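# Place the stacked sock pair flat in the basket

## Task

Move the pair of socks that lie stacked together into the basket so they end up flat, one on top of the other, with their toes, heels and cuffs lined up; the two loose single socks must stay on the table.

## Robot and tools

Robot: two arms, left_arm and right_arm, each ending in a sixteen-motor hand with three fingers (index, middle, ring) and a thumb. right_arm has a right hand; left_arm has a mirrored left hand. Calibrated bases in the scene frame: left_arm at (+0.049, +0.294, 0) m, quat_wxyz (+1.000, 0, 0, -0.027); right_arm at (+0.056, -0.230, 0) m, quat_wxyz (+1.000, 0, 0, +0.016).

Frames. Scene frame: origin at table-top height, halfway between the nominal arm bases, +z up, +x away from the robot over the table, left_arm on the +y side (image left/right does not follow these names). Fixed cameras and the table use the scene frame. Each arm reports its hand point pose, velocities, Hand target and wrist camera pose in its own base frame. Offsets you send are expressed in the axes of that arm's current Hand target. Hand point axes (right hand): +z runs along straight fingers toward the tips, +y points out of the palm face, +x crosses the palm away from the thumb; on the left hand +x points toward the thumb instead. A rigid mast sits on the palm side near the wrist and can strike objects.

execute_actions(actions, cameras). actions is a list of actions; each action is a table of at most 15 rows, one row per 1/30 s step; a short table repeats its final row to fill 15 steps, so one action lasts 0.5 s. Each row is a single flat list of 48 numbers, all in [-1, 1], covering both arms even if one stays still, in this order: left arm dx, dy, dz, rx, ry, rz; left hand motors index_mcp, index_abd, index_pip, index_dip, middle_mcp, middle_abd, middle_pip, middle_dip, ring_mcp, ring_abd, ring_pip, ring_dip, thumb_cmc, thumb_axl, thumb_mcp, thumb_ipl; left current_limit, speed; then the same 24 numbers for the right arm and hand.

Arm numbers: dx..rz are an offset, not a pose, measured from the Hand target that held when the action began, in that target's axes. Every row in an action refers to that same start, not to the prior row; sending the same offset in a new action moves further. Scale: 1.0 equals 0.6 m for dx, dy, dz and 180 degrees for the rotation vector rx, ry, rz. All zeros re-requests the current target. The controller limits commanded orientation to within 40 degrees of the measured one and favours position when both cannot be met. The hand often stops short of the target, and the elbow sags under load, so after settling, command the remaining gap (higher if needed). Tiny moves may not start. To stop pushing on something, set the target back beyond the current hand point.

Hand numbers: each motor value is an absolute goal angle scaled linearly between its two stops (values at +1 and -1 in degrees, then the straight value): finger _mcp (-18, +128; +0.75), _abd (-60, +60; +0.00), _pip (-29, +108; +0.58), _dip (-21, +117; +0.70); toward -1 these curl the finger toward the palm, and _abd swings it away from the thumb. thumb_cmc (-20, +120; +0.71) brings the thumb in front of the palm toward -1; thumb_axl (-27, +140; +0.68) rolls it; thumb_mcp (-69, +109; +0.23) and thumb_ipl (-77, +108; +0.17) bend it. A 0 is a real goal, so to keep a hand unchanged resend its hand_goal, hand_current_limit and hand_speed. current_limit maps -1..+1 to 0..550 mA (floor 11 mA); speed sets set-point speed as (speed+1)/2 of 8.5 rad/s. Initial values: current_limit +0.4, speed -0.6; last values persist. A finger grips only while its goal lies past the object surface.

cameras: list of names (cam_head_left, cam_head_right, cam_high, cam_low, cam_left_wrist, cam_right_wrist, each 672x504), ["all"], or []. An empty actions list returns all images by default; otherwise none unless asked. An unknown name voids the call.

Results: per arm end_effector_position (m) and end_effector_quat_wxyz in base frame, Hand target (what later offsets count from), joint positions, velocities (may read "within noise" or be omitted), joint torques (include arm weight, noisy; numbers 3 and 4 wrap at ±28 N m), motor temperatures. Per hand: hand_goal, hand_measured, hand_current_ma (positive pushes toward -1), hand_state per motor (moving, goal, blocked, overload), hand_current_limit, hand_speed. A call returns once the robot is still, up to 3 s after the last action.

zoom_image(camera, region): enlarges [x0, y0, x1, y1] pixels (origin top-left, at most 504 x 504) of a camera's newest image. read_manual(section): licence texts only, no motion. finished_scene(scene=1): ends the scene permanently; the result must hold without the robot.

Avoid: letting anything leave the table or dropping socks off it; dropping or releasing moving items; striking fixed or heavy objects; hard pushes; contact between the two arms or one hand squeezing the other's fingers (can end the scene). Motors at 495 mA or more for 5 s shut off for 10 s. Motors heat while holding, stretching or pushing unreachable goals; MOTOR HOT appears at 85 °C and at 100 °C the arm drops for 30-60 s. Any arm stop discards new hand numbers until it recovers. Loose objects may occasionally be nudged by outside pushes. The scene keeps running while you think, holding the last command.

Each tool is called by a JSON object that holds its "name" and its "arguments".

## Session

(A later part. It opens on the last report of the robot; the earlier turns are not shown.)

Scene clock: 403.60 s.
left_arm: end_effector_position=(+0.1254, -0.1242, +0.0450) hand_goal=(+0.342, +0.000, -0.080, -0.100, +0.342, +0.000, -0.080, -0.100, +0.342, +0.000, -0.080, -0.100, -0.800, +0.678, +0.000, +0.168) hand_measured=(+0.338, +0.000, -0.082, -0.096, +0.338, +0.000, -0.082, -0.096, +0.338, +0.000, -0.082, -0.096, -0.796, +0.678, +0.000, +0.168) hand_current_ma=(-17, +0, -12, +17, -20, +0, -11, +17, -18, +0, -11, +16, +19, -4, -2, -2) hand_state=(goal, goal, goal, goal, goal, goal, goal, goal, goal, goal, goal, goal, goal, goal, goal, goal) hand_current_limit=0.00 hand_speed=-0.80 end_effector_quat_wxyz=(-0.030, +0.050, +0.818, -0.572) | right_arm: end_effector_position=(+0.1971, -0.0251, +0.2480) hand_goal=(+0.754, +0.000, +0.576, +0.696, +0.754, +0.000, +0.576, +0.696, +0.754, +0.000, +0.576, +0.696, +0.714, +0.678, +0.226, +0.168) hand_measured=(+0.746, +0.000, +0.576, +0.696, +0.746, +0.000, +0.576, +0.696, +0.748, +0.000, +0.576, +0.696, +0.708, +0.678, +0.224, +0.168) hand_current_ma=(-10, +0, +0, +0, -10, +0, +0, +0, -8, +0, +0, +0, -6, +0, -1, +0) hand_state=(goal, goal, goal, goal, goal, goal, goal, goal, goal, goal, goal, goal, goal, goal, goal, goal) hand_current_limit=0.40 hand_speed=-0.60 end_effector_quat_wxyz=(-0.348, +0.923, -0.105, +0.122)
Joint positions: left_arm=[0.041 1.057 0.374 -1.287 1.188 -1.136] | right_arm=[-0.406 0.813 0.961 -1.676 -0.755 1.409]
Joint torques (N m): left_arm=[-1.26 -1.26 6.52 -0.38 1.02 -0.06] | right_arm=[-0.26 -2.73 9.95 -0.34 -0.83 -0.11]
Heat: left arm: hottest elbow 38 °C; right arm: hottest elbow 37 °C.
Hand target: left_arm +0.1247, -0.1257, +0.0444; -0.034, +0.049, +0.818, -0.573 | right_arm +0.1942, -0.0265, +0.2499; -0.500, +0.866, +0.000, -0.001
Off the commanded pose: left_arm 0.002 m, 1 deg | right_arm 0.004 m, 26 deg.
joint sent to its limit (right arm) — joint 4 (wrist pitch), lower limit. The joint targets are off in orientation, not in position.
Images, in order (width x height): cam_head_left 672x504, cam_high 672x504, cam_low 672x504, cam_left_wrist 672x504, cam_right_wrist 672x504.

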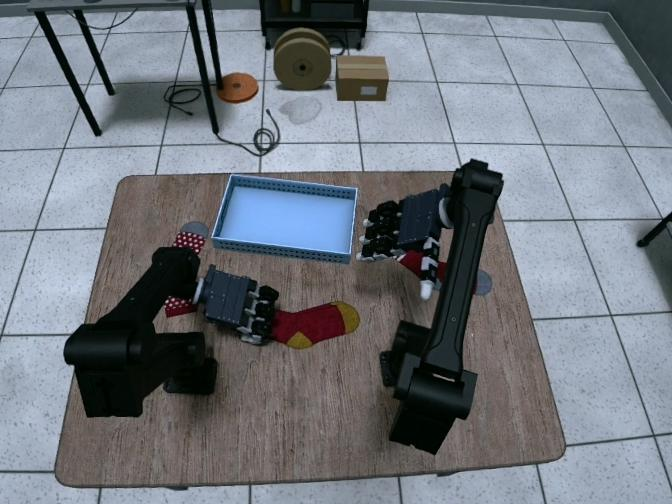

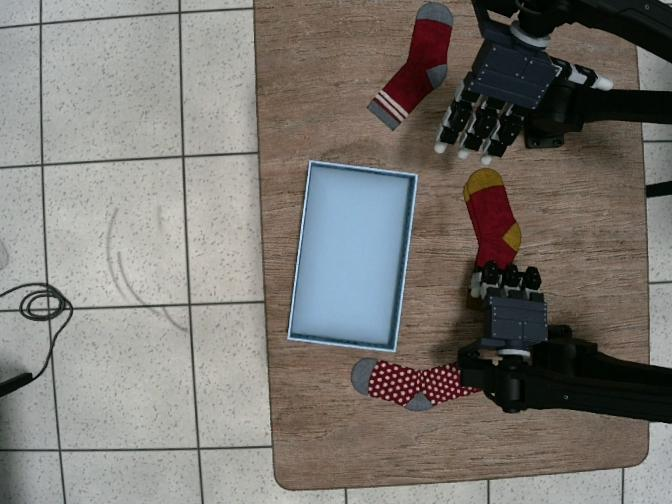

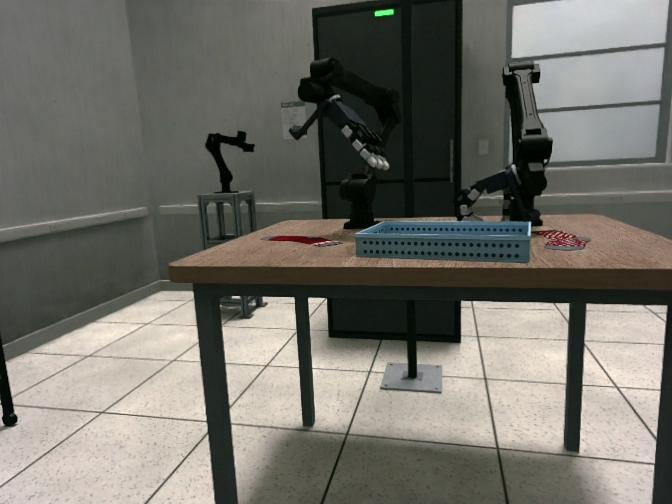

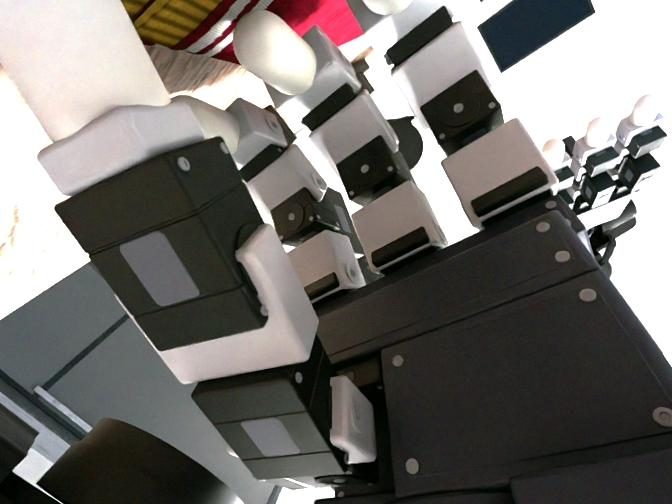

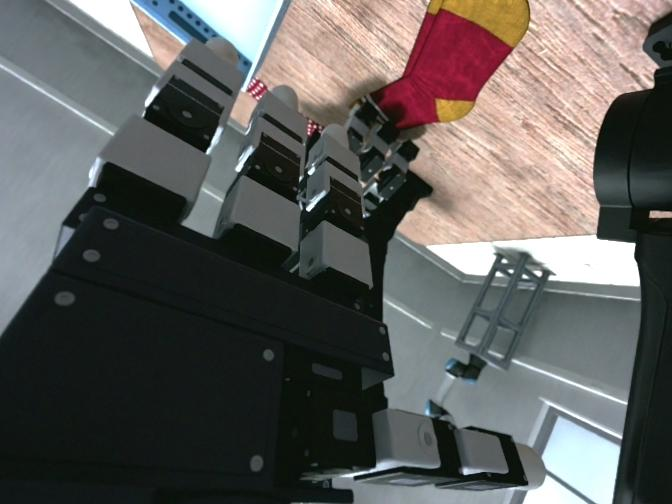

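{"name": "zoom_image", "arguments": {"camera": "cam_left_wrist", "region": [100, 0, 400, 150]}}

{"name": "zoom_image", "arguments": {"camera": "cam_high", "region": [440, 230, 580, 370]}}

Scaled by 1.680.

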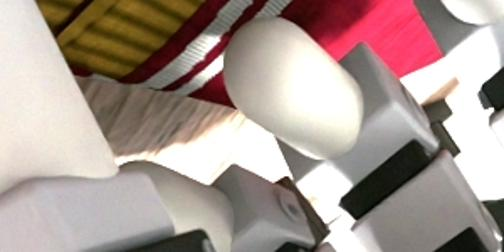

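Scaled by 3.600.

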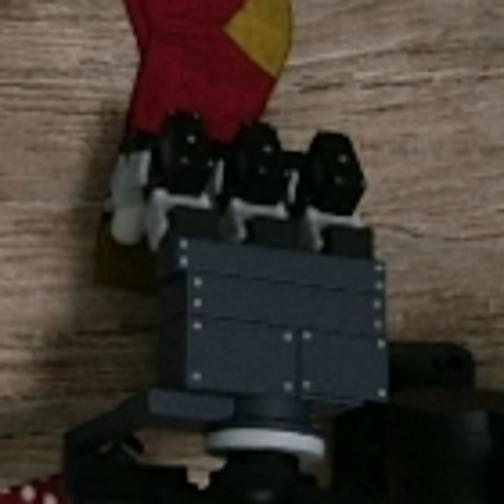

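{"name": "execute_actions", "arguments": {"actions": [[[-0.033,0.0107,0.0193,0,0,0,0.3425,0,-0.08,-0.1,0.3425,0,-0.08,-0.1,0.3425,0,-0.08,-0.1,-0.8,0.678,0.0,0.168,0.0,-0.8,0,0,0,0,0,0,0.754,0,0.576,0.696,0.754,0,0.576,0.696,0.754,0,0.576,0.696,0.714,0.678,0.226,0.168,0.4,-0.6]],[[0,0.0078,0.0029,0,0,0,0.3425,0,-0.08,-0.1,0.3425,0,-0.08,-0.1,0.3425,0,-0.08,-0.1,-0.8,0.678,0.0,0.168,0.0,-0.8,0,0,0,0,0,0,0.754,0,0.576,0.696,0.754,0,0.576,0.696,0.754,0,0.576,0.696,0.714,0.678,0.226,0.168,0.4,-0.6]]], "cameras": ["cam_head_left","cam_high","cam_left_wrist"]}}

{"name": "zoom_image", "arguments": {"camera": "cam_high", "region": [440, 230, 580, 370]}}

{"name": "zoom_image", "arguments": {"camera": "cam_left_wrist", "region": [100, 0, 400, 150]}}

Scene clock: 421.63 s.
left_arm: end_effector_position=(+0.1356, -0.1365, +0.0372) hand_goal=(+0.342, +0.000, -0.080, -0.100, +0.342, +0.000, -0.080, -0.100, +0.342, +0.000, -0.080, -0.100, -0.800, +0.678, +0.000, +0.168) hand_measured=(+0.338, +0.000, -0.082, -0.096, +0.334, +0.002, -0.086, -0.104, +0.338, +0.000, -0.082, -0.100, -0.804, +0.678, +0.020, +0.178) hand_current_ma=(-20, +0, -12, +17, -34, +6, -26, -20, -20, +0, -10, +1, -17, -2, +127, +56) hand_state=(goal, goal, goal, goal, goal, goal, goal, goal, goal, goal, goal, goal, goal, goal, blocked, goal) hand_current_limit=0.00 hand_speed=-0.80 end_effector_quat_wxyz=(-0.050, +0.024, +0.815, -0.577) | right_arm: end_effector_position=(+0.1971, -0.0251, +0.2480) hand_goal=(+0.754, +0.000, +0.576, +0.696, +0.754, +0.000, +0.576, +0.696, +0.754, +0.000, +0.576, +0.696, +0.714, +0.678, +0.226, +0.168) hand_measured=(+0.746, +0.000, +0.576, +0.696, +0.746, +0.000, +0.576, +0.696, +0.748, +0.000, +0.576, +0.696, +0.708, +0.678, +0.224, +0.168) hand_current_ma=(-10, +0, +0, +0, -10, +0, +0, +0, -8, +0, +0, +0, -6, +0, -1, +0) hand_state=(goal, goal, goal, goal, goal, goal, goal, goal, goal, goal, goal, goal, goal, goal, goal, goal) hand_current_limit=0.40 hand_speed=-0.60 end_effector_quat_wxyz=(-0.348, +0.923, -0.105, +0.122)
Joint positions: left_arm=[-0.021 1.111 0.378 -1.106 1.223 -1.342] | right_arm=[-0.406 0.813 0.961 -1.676 -0.755 1.409]
Joint torques (N m): left_arm=[-1.2 -1.38 6.24 0.91 0.49 0.4] | right_arm=[-0.26 -2.78 9.94 -0.31 -0.82 -0.11]
Heat: left arm: hottest elbow 37 °C; right arm: hottest elbow 37 °C.
Hand target: left_arm +0.1433, -0.1367, +0.0294; -0.034, +0.049, +0.818, -0.573 | right_arm +0.1942, -0.0265, +0.2499; -0.500, +0.866, +0.000, -0.001
Off the commanded pose: left_arm 0.011 m, 3 deg | right_arm 0.004 m, 26 deg.
joint sent to its limit (right arm) — joint 4 (wrist pitch), lower limit. The joint targets are off in orientation, not in position.
Images, in order (width x height): cam_head_left 672x504, cam_high 672x504, cam_left_wrist 672x504.

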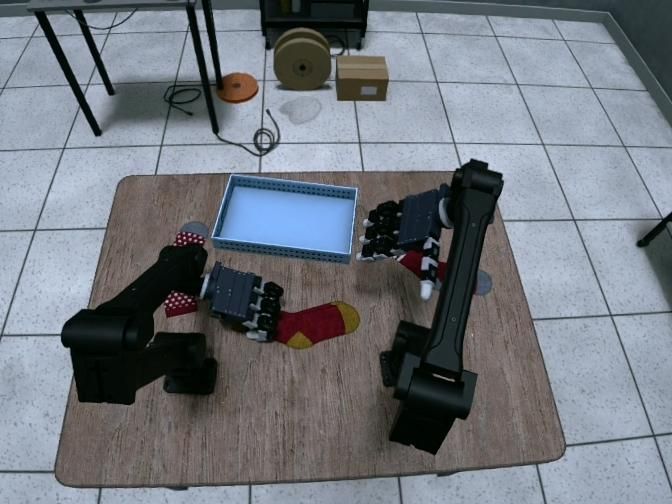

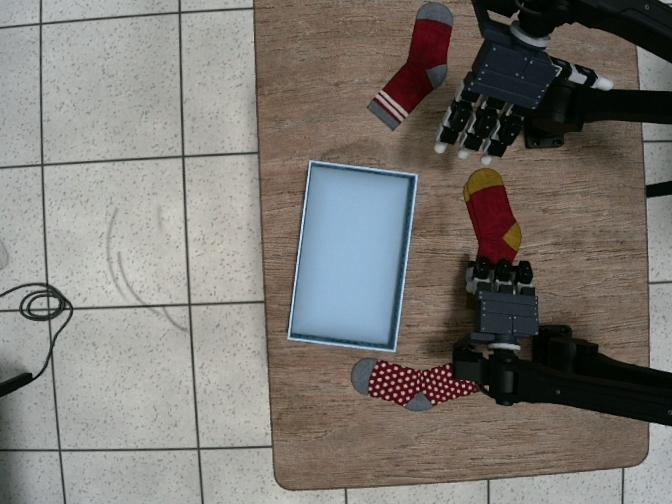

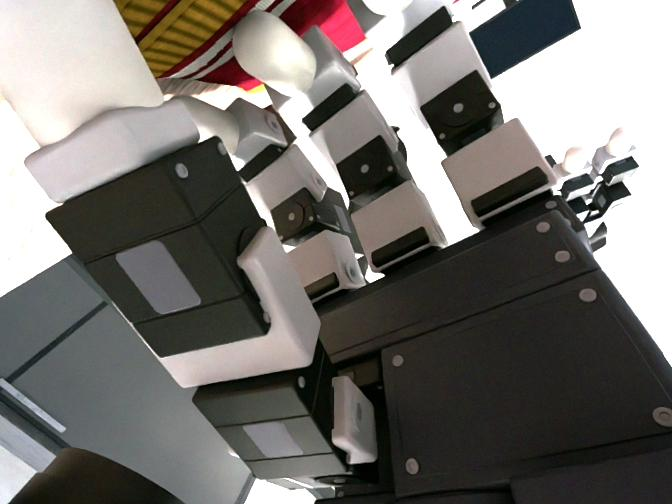

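Scaled by 3.600.

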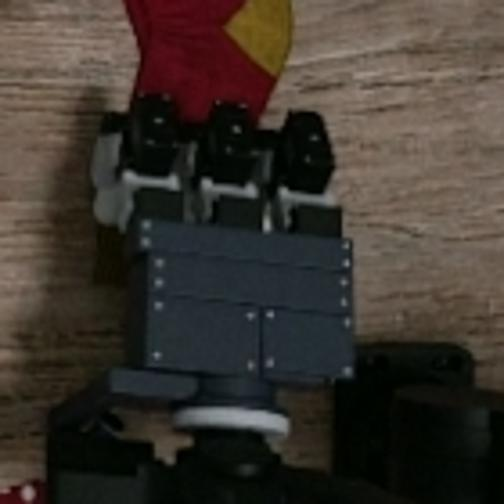

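Scaled by 1.680.

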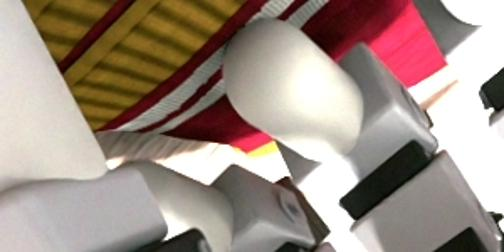

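{"name": "execute_actions", "arguments": {"actions": [], "cameras": ["cam_low","cam_head_right"]}}

{"name": "zoom_image", "arguments": {"camera": "cam_low", "region": [420, 160, 560, 260]}}

{"name": "zoom_image", "arguments": {"camera": "cam_head_right", "region": [180, 260, 330, 370]}}

Scene clock: 431.20 s.
left_arm: end_effector_position=(+0.1357, -0.1365, +0.0372) hand_goal=(+0.342, +0.000, -0.080, -0.100, +0.342, +0.000, -0.080, -0.100, +0.342, +0.000, -0.080, -0.100, -0.800, +0.678, +0.000, +0.168) hand_measured=(+0.338, +0.000, -0.082, -0.096, +0.334, +0.002, -0.086, -0.104, +0.338, +0.000, -0.082, -0.100, -0.804, +0.678, +0.020, +0.178) hand_current_ma=(-20, +0, -12, +17, -34, +6, -26, -20, -20, +0, -10, +1, -18, -2, +127, +56) hand_state=(goal, goal, goal, goal, goal, goal, goal, goal, goal, goal, goal, goal, goal, goal, blocked, goal) hand_current_limit=0.00 hand_speed=-0.80 end_effector_quat_wxyz=(-0.050, +0.024, +0.815, -0.577) | right_arm: end_effector_position=(+0.1971, -0.0251, +0.2480) hand_goal=(+0.754, +0.000, +0.576, +0.696, +0.754, +0.000, +0.576, +0.696, +0.754, +0.000, +0.576, +0.696, +0.714, +0.678, +0.226, +0.168) hand_measured=(+0.746, +0.000, +0.576, +0.696, +0.746, +0.000, +0.576, +0.696, +0.748, +0.000, +0.576, +0.696, +0.708, +0.678, +0.224, +0.168) hand_current_ma=(-10, +0, +0, +0, -10, +0, +0, +0, -8, +0, +0, +0, -6, +0, -1, +0) hand_state=(goal, goal, goal, goal, goal, goal, goal, goal, goal, goal, goal, goal, goal, goal, goal, goal) hand_current_limit=0.40 hand_speed=-0.60 end_effector_quat_wxyz=(-0.348, +0.923, -0.105, +0.122)
Joint positions: left_arm=[-0.021 1.111 0.378 -1.106 1.223 -1.343] | right_arm=[-0.406 0.813 0.961 -1.676 -0.755 1.409]
Joint velocities: within noise
Joint torques (N m): left_arm=[-1.26 -1.49 6.23 0.95 0.49 0.36] | right_arm=[-0.15 -2.84 10.03 -0.28 -0.83 -0.11]
Motor temperatures (°C): left_arm=[33 32 36 30 30 30] | right_arm=[32 31 37 29 29 28]
Heat: left arm: hottest elbow 36 °C; right arm: hottest elbow 37 °C.
Hand target: left_arm +0.1434, -0.1367, +0.0294; -0.034, +0.049, +0.818, -0.573 | right_arm +0.1942, -0.0265, +0.2499; -0.500, +0.866, +0.000, -0.001
Off the commanded pose: left_arm 0.011 m, 3 deg | right_arm 0.004 m, 26 deg.
Images, in order (width x height): cam_head_right 672x504, cam_low 672x504.

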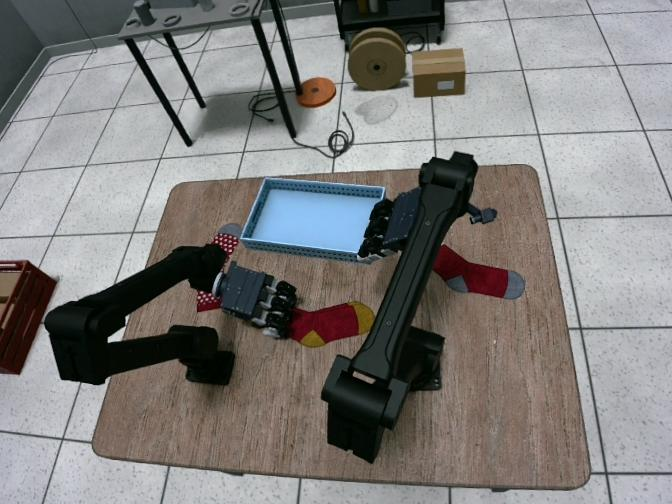

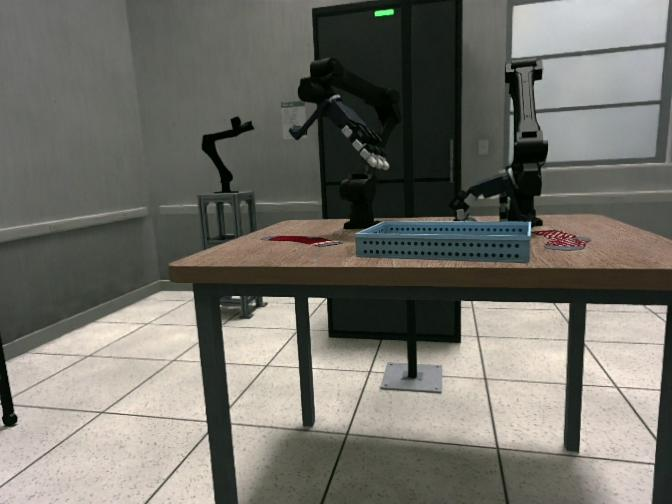

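Scaled by 3.600.

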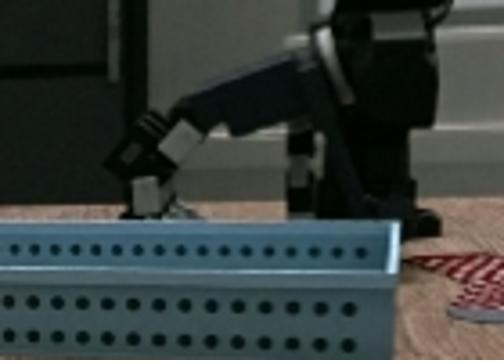

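Scaled by 3.360.

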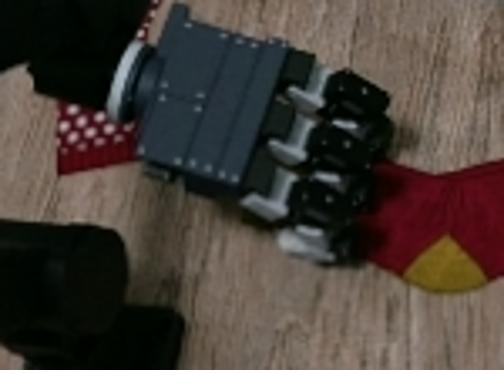

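{"name": "execute_actions", "arguments": {"actions": [[[0,-0.0078,-0.0029,0,0,0,0.3425,0,-0.124,0.159,0.3425,0,-0.124,0.159,0.3425,0,-0.124,0.159,-0.8,0.678,0.0,0.168,-0.2,-0.8,0,0,0,0,0,0,0.754,0,0.576,0.696,0.754,0,0.576,0.696,0.754,0,0.576,0.696,0.714,0.678,0.226,0.168,0.4,-0.6]],[[0,-0.0074,0.0204,0,0,0,0.2055,0,-0.08,0.188,0.2055,0,-0.08,0.188,0.2055,0,-0.08,0.188,-0.8,0.678,0.0,0.168,-0.2,-0.8,0,0,0,0,0,0,0.754,0,0.576,0.696,0.754,0,0.576,0.696,0.754,0,0.576,0.696,0.714,0.678,0.226,0.168,0.4,-0.6]],[[0,-0.0074,0.0204,0,0,0,0.0685,0,-0.007,0.188,0.0685,0,-0.007,0.188,0.0685,0,-0.007,0.188,-0.8,0.678,0.0,0.168,-0.2,-0.8,0,0,0,0,0,0,0.754,0,0.576,0.696,0.754,0,0.576,0.696,0.754,0,0.576,0.696,0.714,0.678,0.226,0.168,0.4,-0.6]]], "cameras": ["cam_left_wrist","cam_high"]}}

{"name": "zoom_image", "arguments": {"camera": "cam_high", "region": [440, 210, 580, 350]}}

{"name": "zoom_image", "arguments": {"camera": "cam_left_wrist", "region": [100, 0, 400, 150]}}

Scene clock: 457.70 s.
left_arm: end_effector_position=(+0.1359, -0.1649, +0.0423) hand_goal=(+0.068, +0.000, -0.006, +0.188, +0.068, +0.000, -0.006, +0.188, +0.068, +0.000, -0.006, +0.188, -0.800, +0.678, +0.000, +0.168) hand_measured=(+0.068, +0.016, -0.016, +0.178, +0.056, +0.012, -0.080, +0.150, +0.052, +0.014, -0.056, +0.162, -0.798, +0.678, +0.002, +0.170) hand_current_ma=(-5, +68, -48, -45, -54, +46, -220, -184, -83, +57, -220, -119, +5, -2, +12, +11) hand_state=(goal, goal, goal, goal, goal, goal, blocked, blocked, goal, goal, blocked, blocked, goal, goal, goal, goal) hand_current_limit=-0.20 hand_speed=-0.80 end_effector_quat_wxyz=(-0.048, +0.038, +0.810, -0.583) | right_arm: end_effector_position=(+0.1971, -0.0251, +0.2480) hand_goal=(+0.754, +0.000, +0.576, +0.696, +0.754, +0.000, +0.576, +0.696, +0.754, +0.000, +0.576, +0.696, +0.714, +0.678, +0.226, +0.168) hand_measured=(+0.746, +0.000, +0.576, +0.696, +0.746, +0.000, +0.576, +0.696, +0.748, +0.000, +0.576, +0.696, +0.708, +0.678, +0.224, +0.168) hand_current_ma=(-10, +0, +0, +0, -10, +0, +0, +0, -8, +0, +0, +0, -6, +0, -1, +0) hand_state=(goal, goal, goal, goal, goal, goal, goal, goal, goal, goal, goal, goal, goal, goal, goal, goal) hand_current_limit=0.40 hand_speed=-0.60 end_effector_quat_wxyz=(-0.348, +0.923, -0.105, +0.122)
Joint positions: left_arm=[-0.169 0.992 0.331 -0.789 1.248 -1.735] | right_arm=[-0.406 0.813 0.961 -1.676 -0.755 1.409]
Joint torques (N m): left_arm=[-0.73 -1.67 6.69 1.03 -0.15 0.21] | right_arm=[-0.15 -2.84 9.96 -0.31 -0.81 -0.11]
Heat: left arm: hottest elbow 35 °C; right arm: hottest elbow 37 °C.
Hand target: left_arm +0.1402, -0.1626, +0.0344; -0.034, +0.049, +0.818, -0.573 | right_arm +0.1942, -0.0265, +0.2499; -0.500, +0.866, +0.000, -0.001
Off the commanded pose: left_arm 0.009 m, 3 deg | right_arm 0.004 m, 26 deg.
joint sent to its limit (right arm) — joint 4 (wrist pitch), lower limit. The joint targets are off in orientation, not in position.
Images, in order (width x height): cam_high 672x504, cam_left_wrist 672x504.

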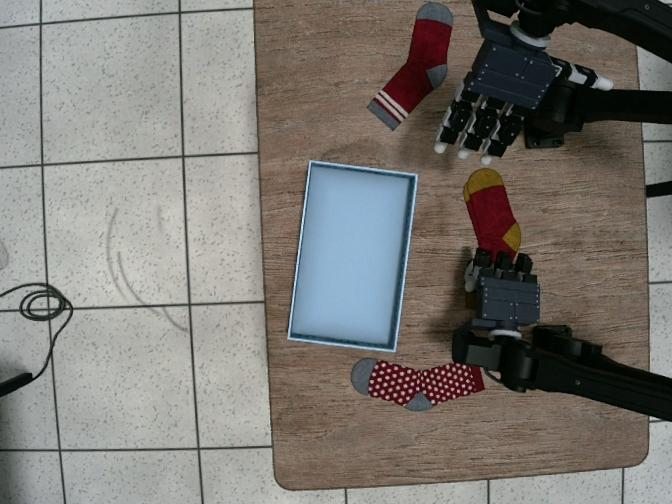

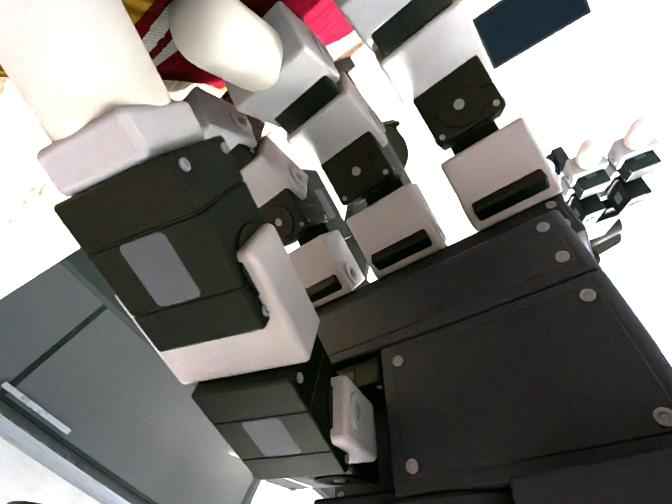

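Scaled by 3.600.

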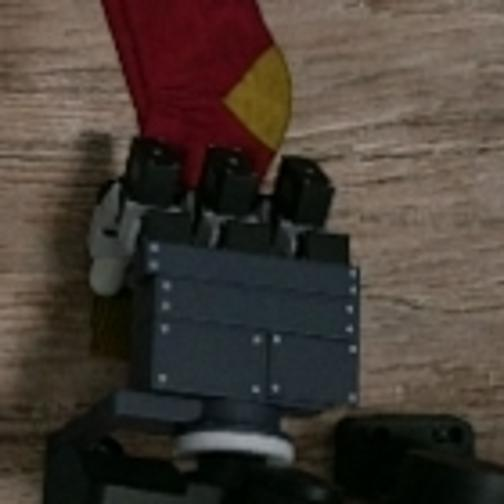

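Scaled by 1.680.

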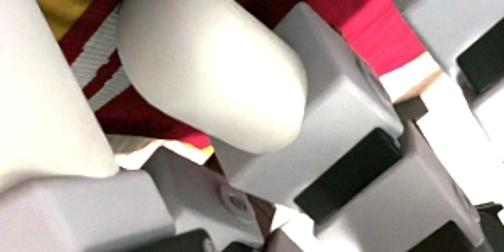

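{"name": "execute_actions", "arguments": {"actions": [[[0,-0.0074,0.0204,0,0,0,-0.096,0,0.051,0.29,-0.096,0,0.051,0.29,-0.096,0,0.051,0.29,-0.8,0.678,0.0,0.168,-0.2,-0.8,0,0,0,0,0,0,0.754,0,0.576,0.696,0.754,0,0.576,0.696,0.754,0,0.576,0.696,0.714,0.678,0.226,0.168,0.4,-0.6]]], "cameras": ["cam_left_wrist","cam_high","cam_head_right"]}}

{"name": "zoom_image", "arguments": {"camera": "cam_high", "region": [440, 210, 580, 350]}}

{"name": "zoom_image", "arguments": {"camera": "cam_left_wrist", "region": [100, 0, 400, 150]}}

{"name": "zoom_image", "arguments": {"camera": "cam_head_right", "region": [180, 260, 330, 370]}}

Scene clock: 467.33 s.
left_arm: end_effector_position=(+0.1346, -0.1785, +0.0439) hand_goal=(-0.096, +0.000, +0.052, +0.290, -0.096, +0.000, +0.052, +0.290, -0.096, +0.000, +0.052, +0.290, -0.800, +0.678, +0.000, +0.168) hand_measured=(-0.084, +0.020, +0.046, +0.280, -0.106, +0.014, +0.004, +0.252, -0.106, +0.014, +0.020, +0.266, -0.798, +0.678, +0.002, +0.170) hand_current_ma=(+62, +80, -24, -42, -48, +54, -220, -180, -53, +57, -151, -115, +5, -2, +12, +11) hand_state=(goal, goal, goal, goal, goal, goal, blocked, blocked, goal, goal, blocked, blocked, goal, goal, goal, goal) hand_current_limit=-0.20 hand_speed=-0.80 end_effector_quat_wxyz=(-0.050, +0.040, +0.809, -0.584) | right_arm: end_effector_position=(+0.1971, -0.0251, +0.2480) hand_goal=(+0.754, +0.000, +0.576, +0.696, +0.754, +0.000, +0.576, +0.696, +0.754, +0.000, +0.576, +0.696, +0.714, +0.678, +0.226, +0.168) hand_measured=(+0.746, +0.000, +0.576, +0.696, +0.746, +0.000, +0.576, +0.696, +0.748, +0.000, +0.576, +0.696, +0.708, +0.678, +0.224, +0.168) hand_current_ma=(-10, +0, +0, +0, -10, +0, +0, +0, -8, +0, +0, +0, -6, +0, -1, +0) hand_state=(goal, goal, goal, goal, goal, goal, goal, goal, goal, goal, goal, goal, goal, goal, goal, goal) hand_current_limit=0.40 hand_speed=-0.60 end_effector_quat_wxyz=(-0.348, +0.923, -0.105, +0.122)
Joint positions: left_arm=[-0.243 0.946 0.304 -0.613 1.235 -1.939] | right_arm=[-0.406 0.813 0.961 -1.676 -0.755 1.409]
Joint torques (N m): left_arm=[-0.44 -1.38 6.72 1.25 -0.4 0.3] | right_arm=[-0.21 -2.61 9.95 -0.34 -0.81 -0.1]
Heat: left arm: hottest elbow 34 °C; right arm: hottest elbow 37 °C.
Hand target: left_arm +0.1386, -0.1755, +0.0343; -0.034, +0.049, +0.818, -0.572 | right_arm +0.1942, -0.0265, +0.2499; -0.500, +0.866, +0.000, -0.001
Off the commanded pose: left_arm 0.011 m, 3 deg | right_arm 0.004 m, 26 deg.
joint sent to its limit (right arm) — joint 4 (wrist pitch), lower limit. The joint targets are off in orientation, not in position.
Images, in order (width x height): cam_head_right 672x504, cam_high 672x504, cam_left_wrist 672x504.

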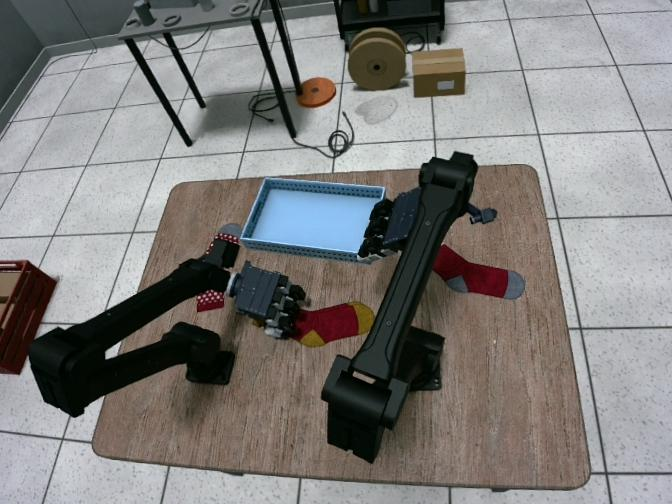

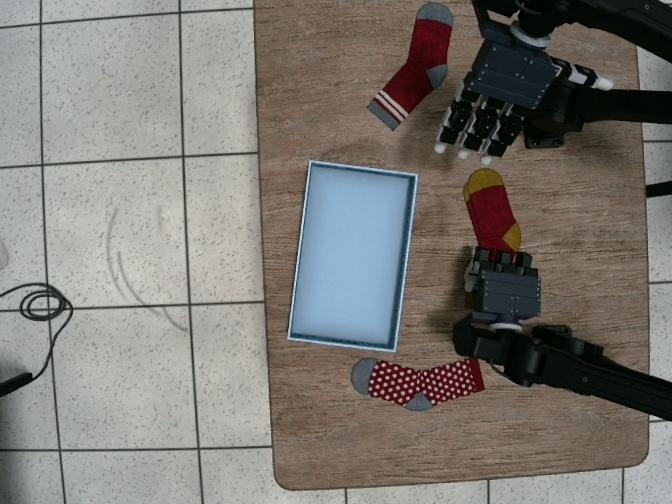

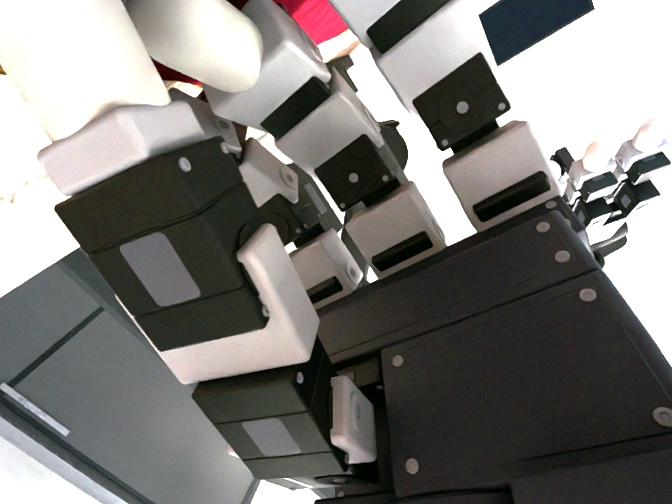

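Scaled by 3.600.

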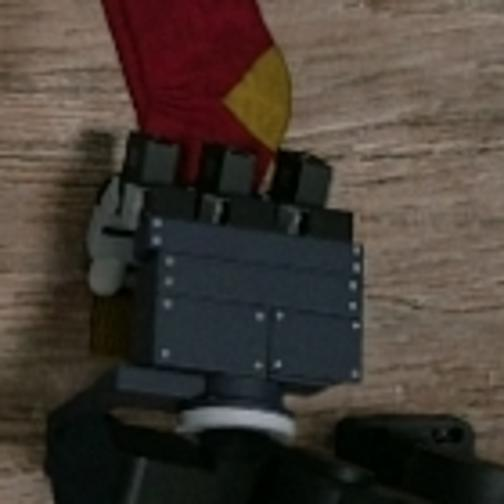

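Scaled by 1.680.

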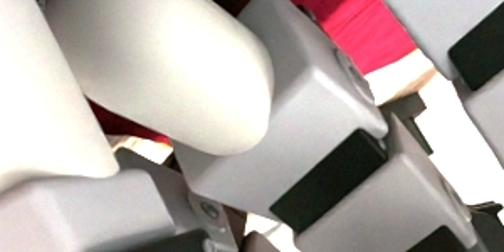

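Scaled by 3.360.

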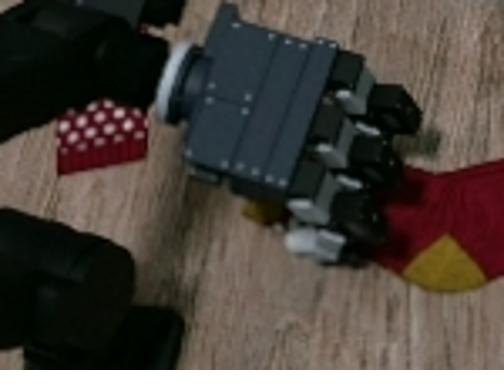

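{"name": "execute_actions", "arguments": {"actions": [[[0,-0.0074,0.0204,0,0,0,-0.274,0,0.182,0.391,-0.274,0,0.182,0.391,-0.274,0,0.182,0.391,-0.8,0.678,0.0,0.168,-0.1,-0.8,0,0,0,0,0,0,0.754,0,0.576,0.696,0.754,0,0.576,0.696,0.754,0,0.576,0.696,0.714,0.678,0.226,0.168,0.4,-0.6]],[[0,0,0,0,0,0,-0.411,0,0.285,0.507,-0.411,0,0.285,0.507,-0.411,0,0.285,0.507,-0.8,0.678,0.0,0.168,0,-0.8,0,0,0,0,0,0,0.754,0,0.576,0.696,0.754,0,0.576,0.696,0.754,0,0.576,0.696,0.714,0.678,0.226,0.168,0.4,-0.6]],[[0,0,0,0,0,0,-0.55,0,0.28,0.5,-0.55,0,0.28,0.5,-0.55,0,0.28,0.5,-0.8,0.678,-0.05,0.168,0,-0.8,0,0,0,0,0,0,0.754,0,0.576,0.696,0.754,0,0.576,0.696,0.754,0,0.576,0.696,0.714,0.678,0.226,0.168,0.4,-0.6]]], "cameras": ["cam_left_wrist","cam_high","cam_head_right"]}}

{"name": "zoom_image", "arguments": {"camera": "cam_high", "region": [440, 210, 580, 350]}}

{"name": "zoom_image", "arguments": {"camera": "cam_left_wrist", "region": [0, 0, 400, 150]}}

{"name": "zoom_image", "arguments": {"camera": "cam_head_right", "region": [180, 260, 330, 370]}}

Scene clock: 484.00 s.
left_arm: end_effector_position=(+0.1332, -0.1933, +0.0476) hand_goal=(-0.550, +0.000, +0.280, +0.500, -0.550, +0.000, +0.280, +0.500, -0.550, +0.000, +0.280, +0.500, -0.800, +0.678, -0.050, +0.168) hand_measured=(-0.358, +0.038, +0.272, +0.488, -0.418, +0.020, +0.272, +0.478, -0.542, +0.002, +0.278, +0.500, -0.786, +0.680, +0.032, +0.188) hand_current_ma=(+275, +160, -39, -57, +275, +80, -38, -106, +41, +11, -5, +2, +65, +6, +275, +123) hand_state=(blocked, blocked, goal, goal, blocked, goal, goal, blocked, goal, goal, goal, goal, goal, goal, blocked, goal) hand_current_limit=0.00 hand_speed=-0.80 end_effector_quat_wxyz=(-0.049, +0.050, +0.807, -0.587) | right_arm: end_effector_position=(+0.1971, -0.0251, +0.2480) hand_goal=(+0.754, +0.000, +0.576, +0.696, +0.754, +0.000, +0.576, +0.696, +0.754, +0.000, +0.576, +0.696, +0.714, +0.678, +0.226, +0.168) hand_measured=(+0.746, +0.000, +0.576, +0.696, +0.746, +0.000, +0.576, +0.696, +0.748, +0.000, +0.576, +0.696, +0.708, +0.678, +0.224, +0.168) hand_current_ma=(-10, +0, +0, +0, -10, +0, +0, +0, -8, +0, +0, +0, -6, +0, -1, +0) hand_state=(goal, goal, goal, goal, goal, goal, goal, goal, goal, goal, goal, goal, goal, goal, goal, goal) hand_current_limit=0.40 hand_speed=-0.60 end_effector_quat_wxyz=(-0.348, +0.923, -0.105, +0.122)
Joint positions: left_arm=[-0.318 0.912 0.282 -0.45 1.216 -2.11] | right_arm=[-0.406 0.813 0.961 -1.676 -0.755 1.409]
Joint torques (N m): left_arm=[-0.15 -0.85 6.58 1.26 -0.95 0.24] | right_arm=[-0.15 -2.73 10.03 -0.28 -0.81 -0.11]
Heat: left arm: hottest elbow 34 °C; right arm: hottest elbow 37 °C.
Hand target: left_arm +0.1370, -0.1884, +0.0343; -0.034, +0.049, +0.818, -0.572 | right_arm +0.1942, -0.0265, +0.2499; -0.500, +0.866, +0.000, -0.001
Off the commanded pose: left_arm 0.015 m, 3 deg | right_arm 0.004 m, 26 deg.
joint sent to its limit (right arm) — joint 4 (wrist pitch), lower limit. The joint targets are off in orientation, not in position.
Images, in order (width x height): cam_head_right 672x504, cam_high 672x504, cam_left_wrist 672x504.

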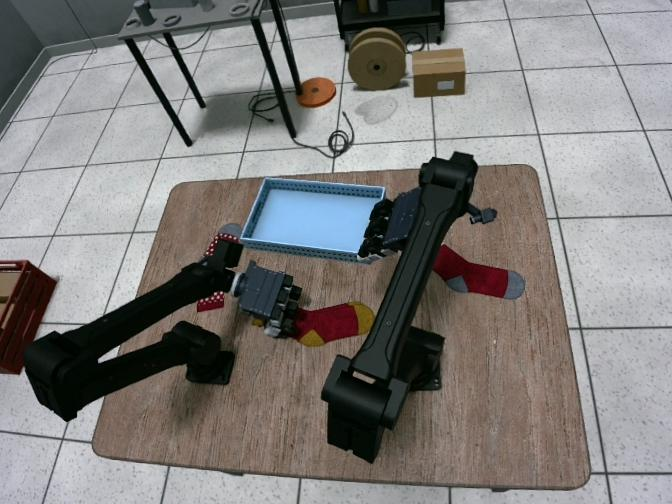

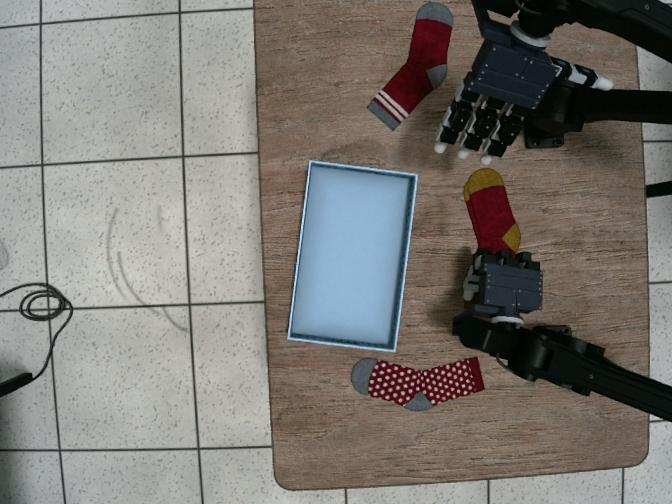

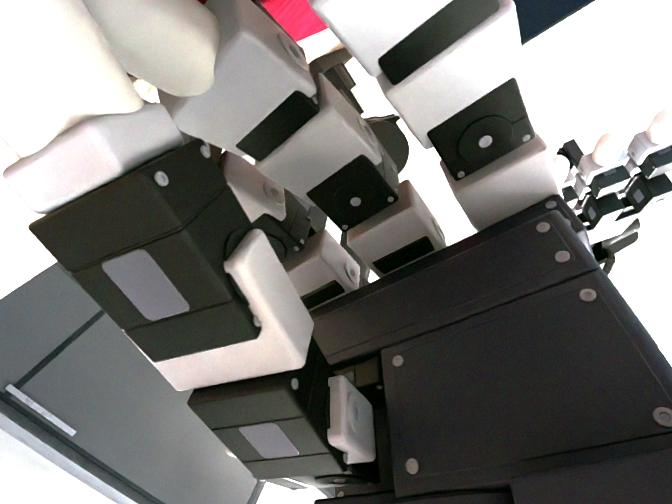

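Scaled by 3.600.

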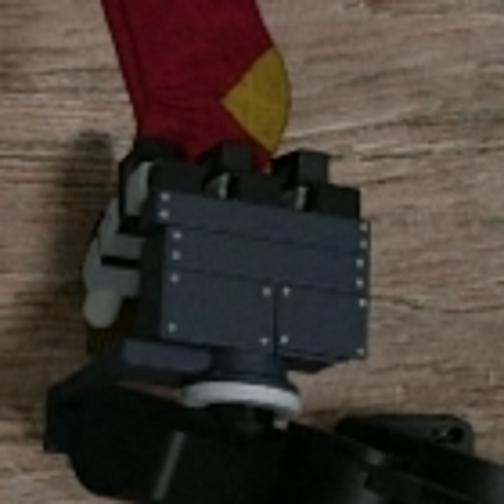

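Scaled by 1.260.

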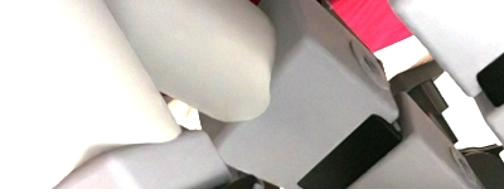

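Scaled by 3.360.

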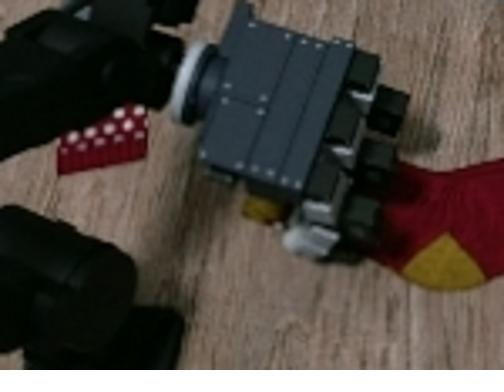

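{"name": "execute_actions", "arguments": {"actions": [[[0,-0.047,-0.0171,0,0,0,-0.55,0,0.28,0.5,-0.55,0,0.28,0.5,-0.55,0,0.28,0.5,-0.8,0.678,-0.1,0.168,0.2,-0.8,0,0,0,0,0,0,0.754,0,0.576,0.696,0.754,0,0.576,0.696,0.754,0,0.576,0.696,0.714,0.678,0.226,0.168,0.4,-0.6]],[[0,-0.047,-0.0171,0,0,0,-0.55,0,0.28,0.5,-0.55,0,0.28,0.5,-0.55,0,0.28,0.5,-0.8,0.678,-0.1,0.168,0.2,-0.8,0,0,0,0,0,0,0.754,0,0.576,0.696,0.754,0,0.576,0.696,0.754,0,0.576,0.696,0.714,0.678,0.226,0.168,0.4,-0.6]]], "cameras": ["all"]}}

{"name": "zoom_image", "arguments": {"camera": "cam_high", "region": [440, 210, 580, 350]}}

{"name": "zoom_image", "arguments": {"camera": "cam_head_left", "region": [180, 230, 330, 360]}}

{"name": "zoom_image", "arguments": {"camera": "cam_head_right", "region": [180, 240, 330, 370]}}

Scene clock: 499.70 s.
left_arm: end_effector_position=(+0.1221, -0.1849, +0.0763) hand_goal=(-0.550, +0.000, +0.280, +0.500, -0.550, +0.000, +0.280, +0.500, -0.550, +0.000, +0.280, +0.500, -0.800, +0.678, -0.100, +0.168) hand_measured=(-0.542, +0.002, +0.286, +0.500, -0.432, +0.016, +0.286, +0.496, -0.542, +0.002, +0.280, +0.500, -0.786, +0.680, +0.032, +0.190) hand_current_ma=(+43, +10, +27, -1, +330, +67, +26, -19, +38, +10, -4, +2, +65, +6, +330, +138) hand_state=(goal, goal, goal, goal, blocked, goal, goal, goal, goal, goal, goal, goal, goal, goal, blocked, blocked) hand_current_limit=0.20 hand_speed=-0.80 end_effector_quat_wxyz=(-0.053, +0.037, +0.820, -0.569) | right_arm: end_effector_position=(+0.1971, -0.0251, +0.2480) hand_goal=(+0.754, +0.000, +0.576, +0.696, +0.754, +0.000, +0.576, +0.696, +0.754, +0.000, +0.576, +0.696, +0.714, +0.678, +0.226, +0.168) hand_measured=(+0.746, +0.000, +0.576, +0.696, +0.746, +0.000, +0.576, +0.696, +0.748, +0.000, +0.576, +0.696, +0.708, +0.678, +0.224, +0.168) hand_current_ma=(-10, +0, +0, +0, -10, +0, +0, +0, -8, +0, +0, +0, -6, +0, -1, +0) hand_state=(goal, goal, goal, goal, goal, goal, goal, goal, goal, goal, goal, goal, goal, goal, goal, goal) hand_current_limit=0.40 hand_speed=-0.60 end_effector_quat_wxyz=(-0.348, +0.923, -0.105, +0.122)
Joint positions: left_arm=[-0.322 0.771 0.334 -0.676 1.174 -2.11] | right_arm=[-0.406 0.813 0.961 -1.676 -0.755 1.409]
Joint torques (N m): left_arm=[-0.32 -1.2 12.83 0.06 0.59 0.05] | right_arm=[-0.32 -2.78 9.92 -0.29 -0.82 -0.12]
Heat: left arm: hottest elbow 34 °C; right arm: hottest elbow 37 °C.
Hand target: left_arm +0.1370, -0.1884, +0.0943; -0.034, +0.049, +0.818, -0.572 | right_arm +0.1942, -0.0265, +0.2499; -0.500, +0.866, +0.000, -0.001
Off the commanded pose: left_arm 0.024 m, 3 deg | right_arm 0.004 m, 26 deg.
joint sent to its limit (right arm) — joint 4 (wrist pitch), lower limit. The joint targets are off in orientation, not in position.

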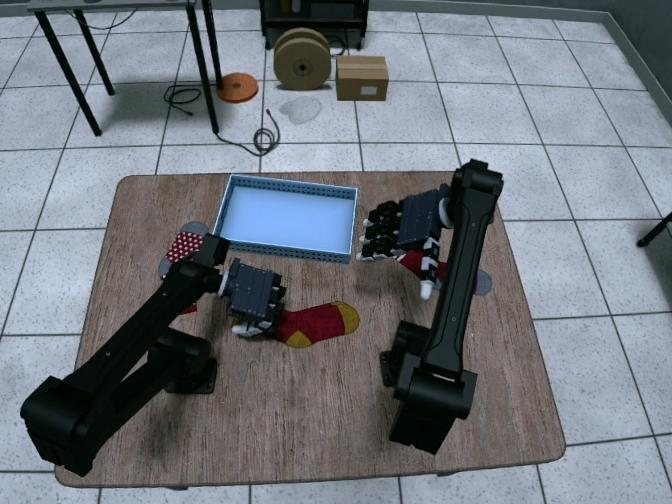

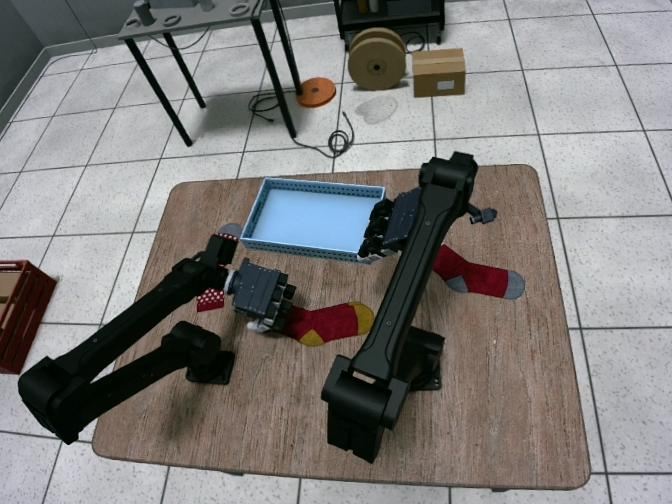

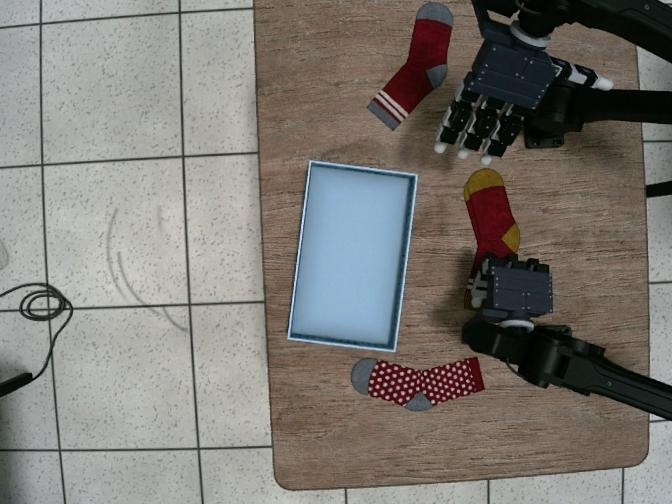

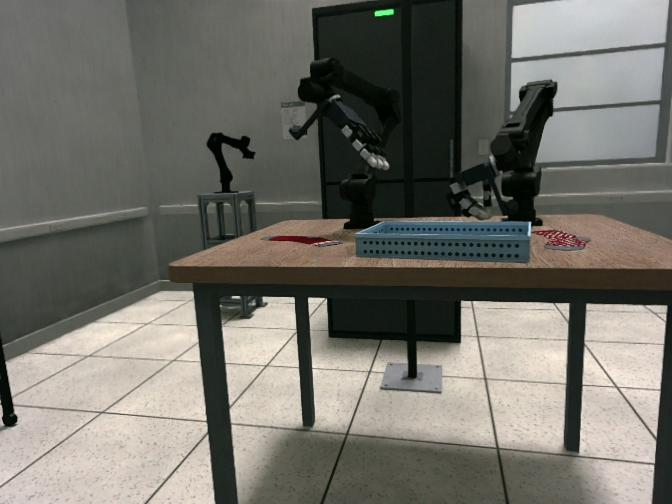

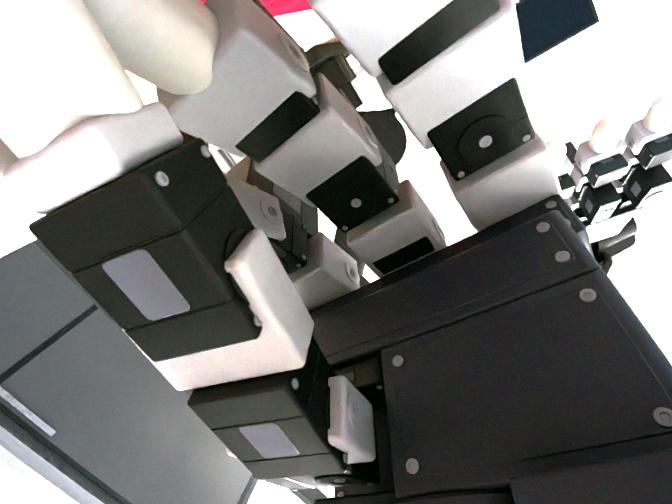

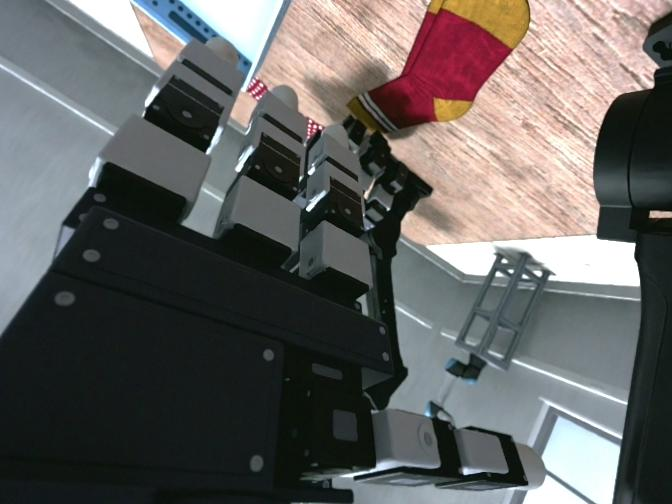

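Scaled by 3.600.

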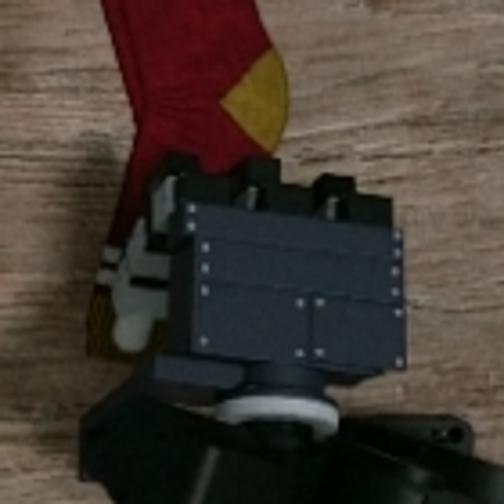

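Scaled by 3.360.

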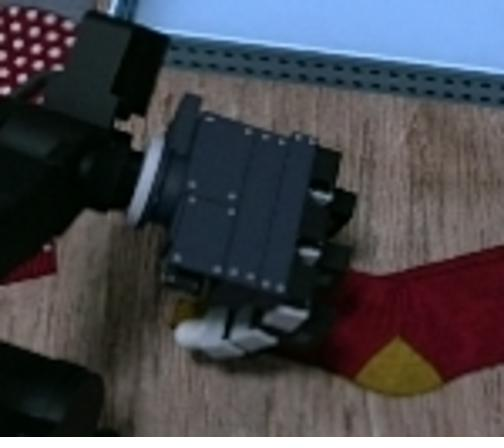

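Scaled by 3.360.

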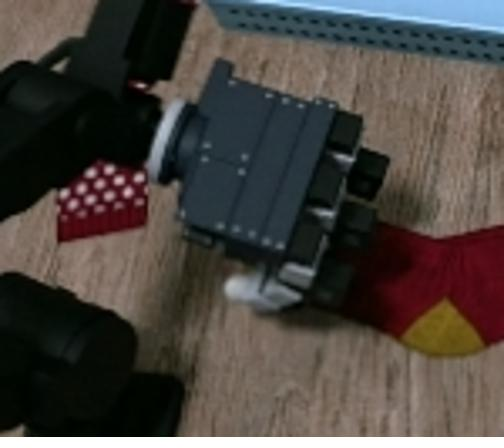

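{"name": "zoom_image", "arguments": {"camera": "cam_right_wrist", "region": [320, 60, 500, 220]}}

{"name": "zoom_image", "arguments": {"camera": "cam_low", "region": [420, 160, 560, 260]}}

Scaled by 2.800.

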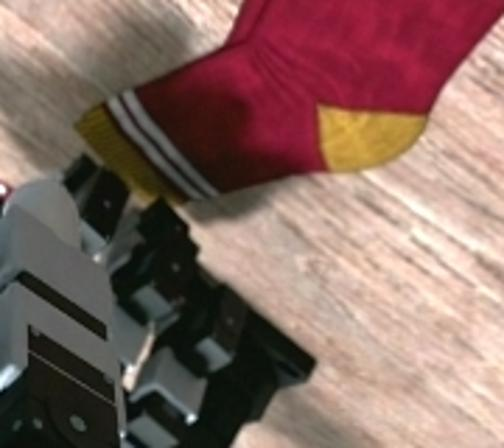

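Scaled by 3.600.

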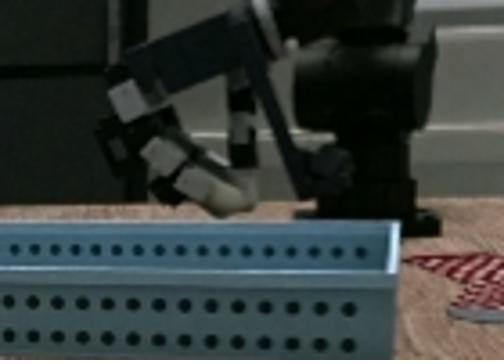

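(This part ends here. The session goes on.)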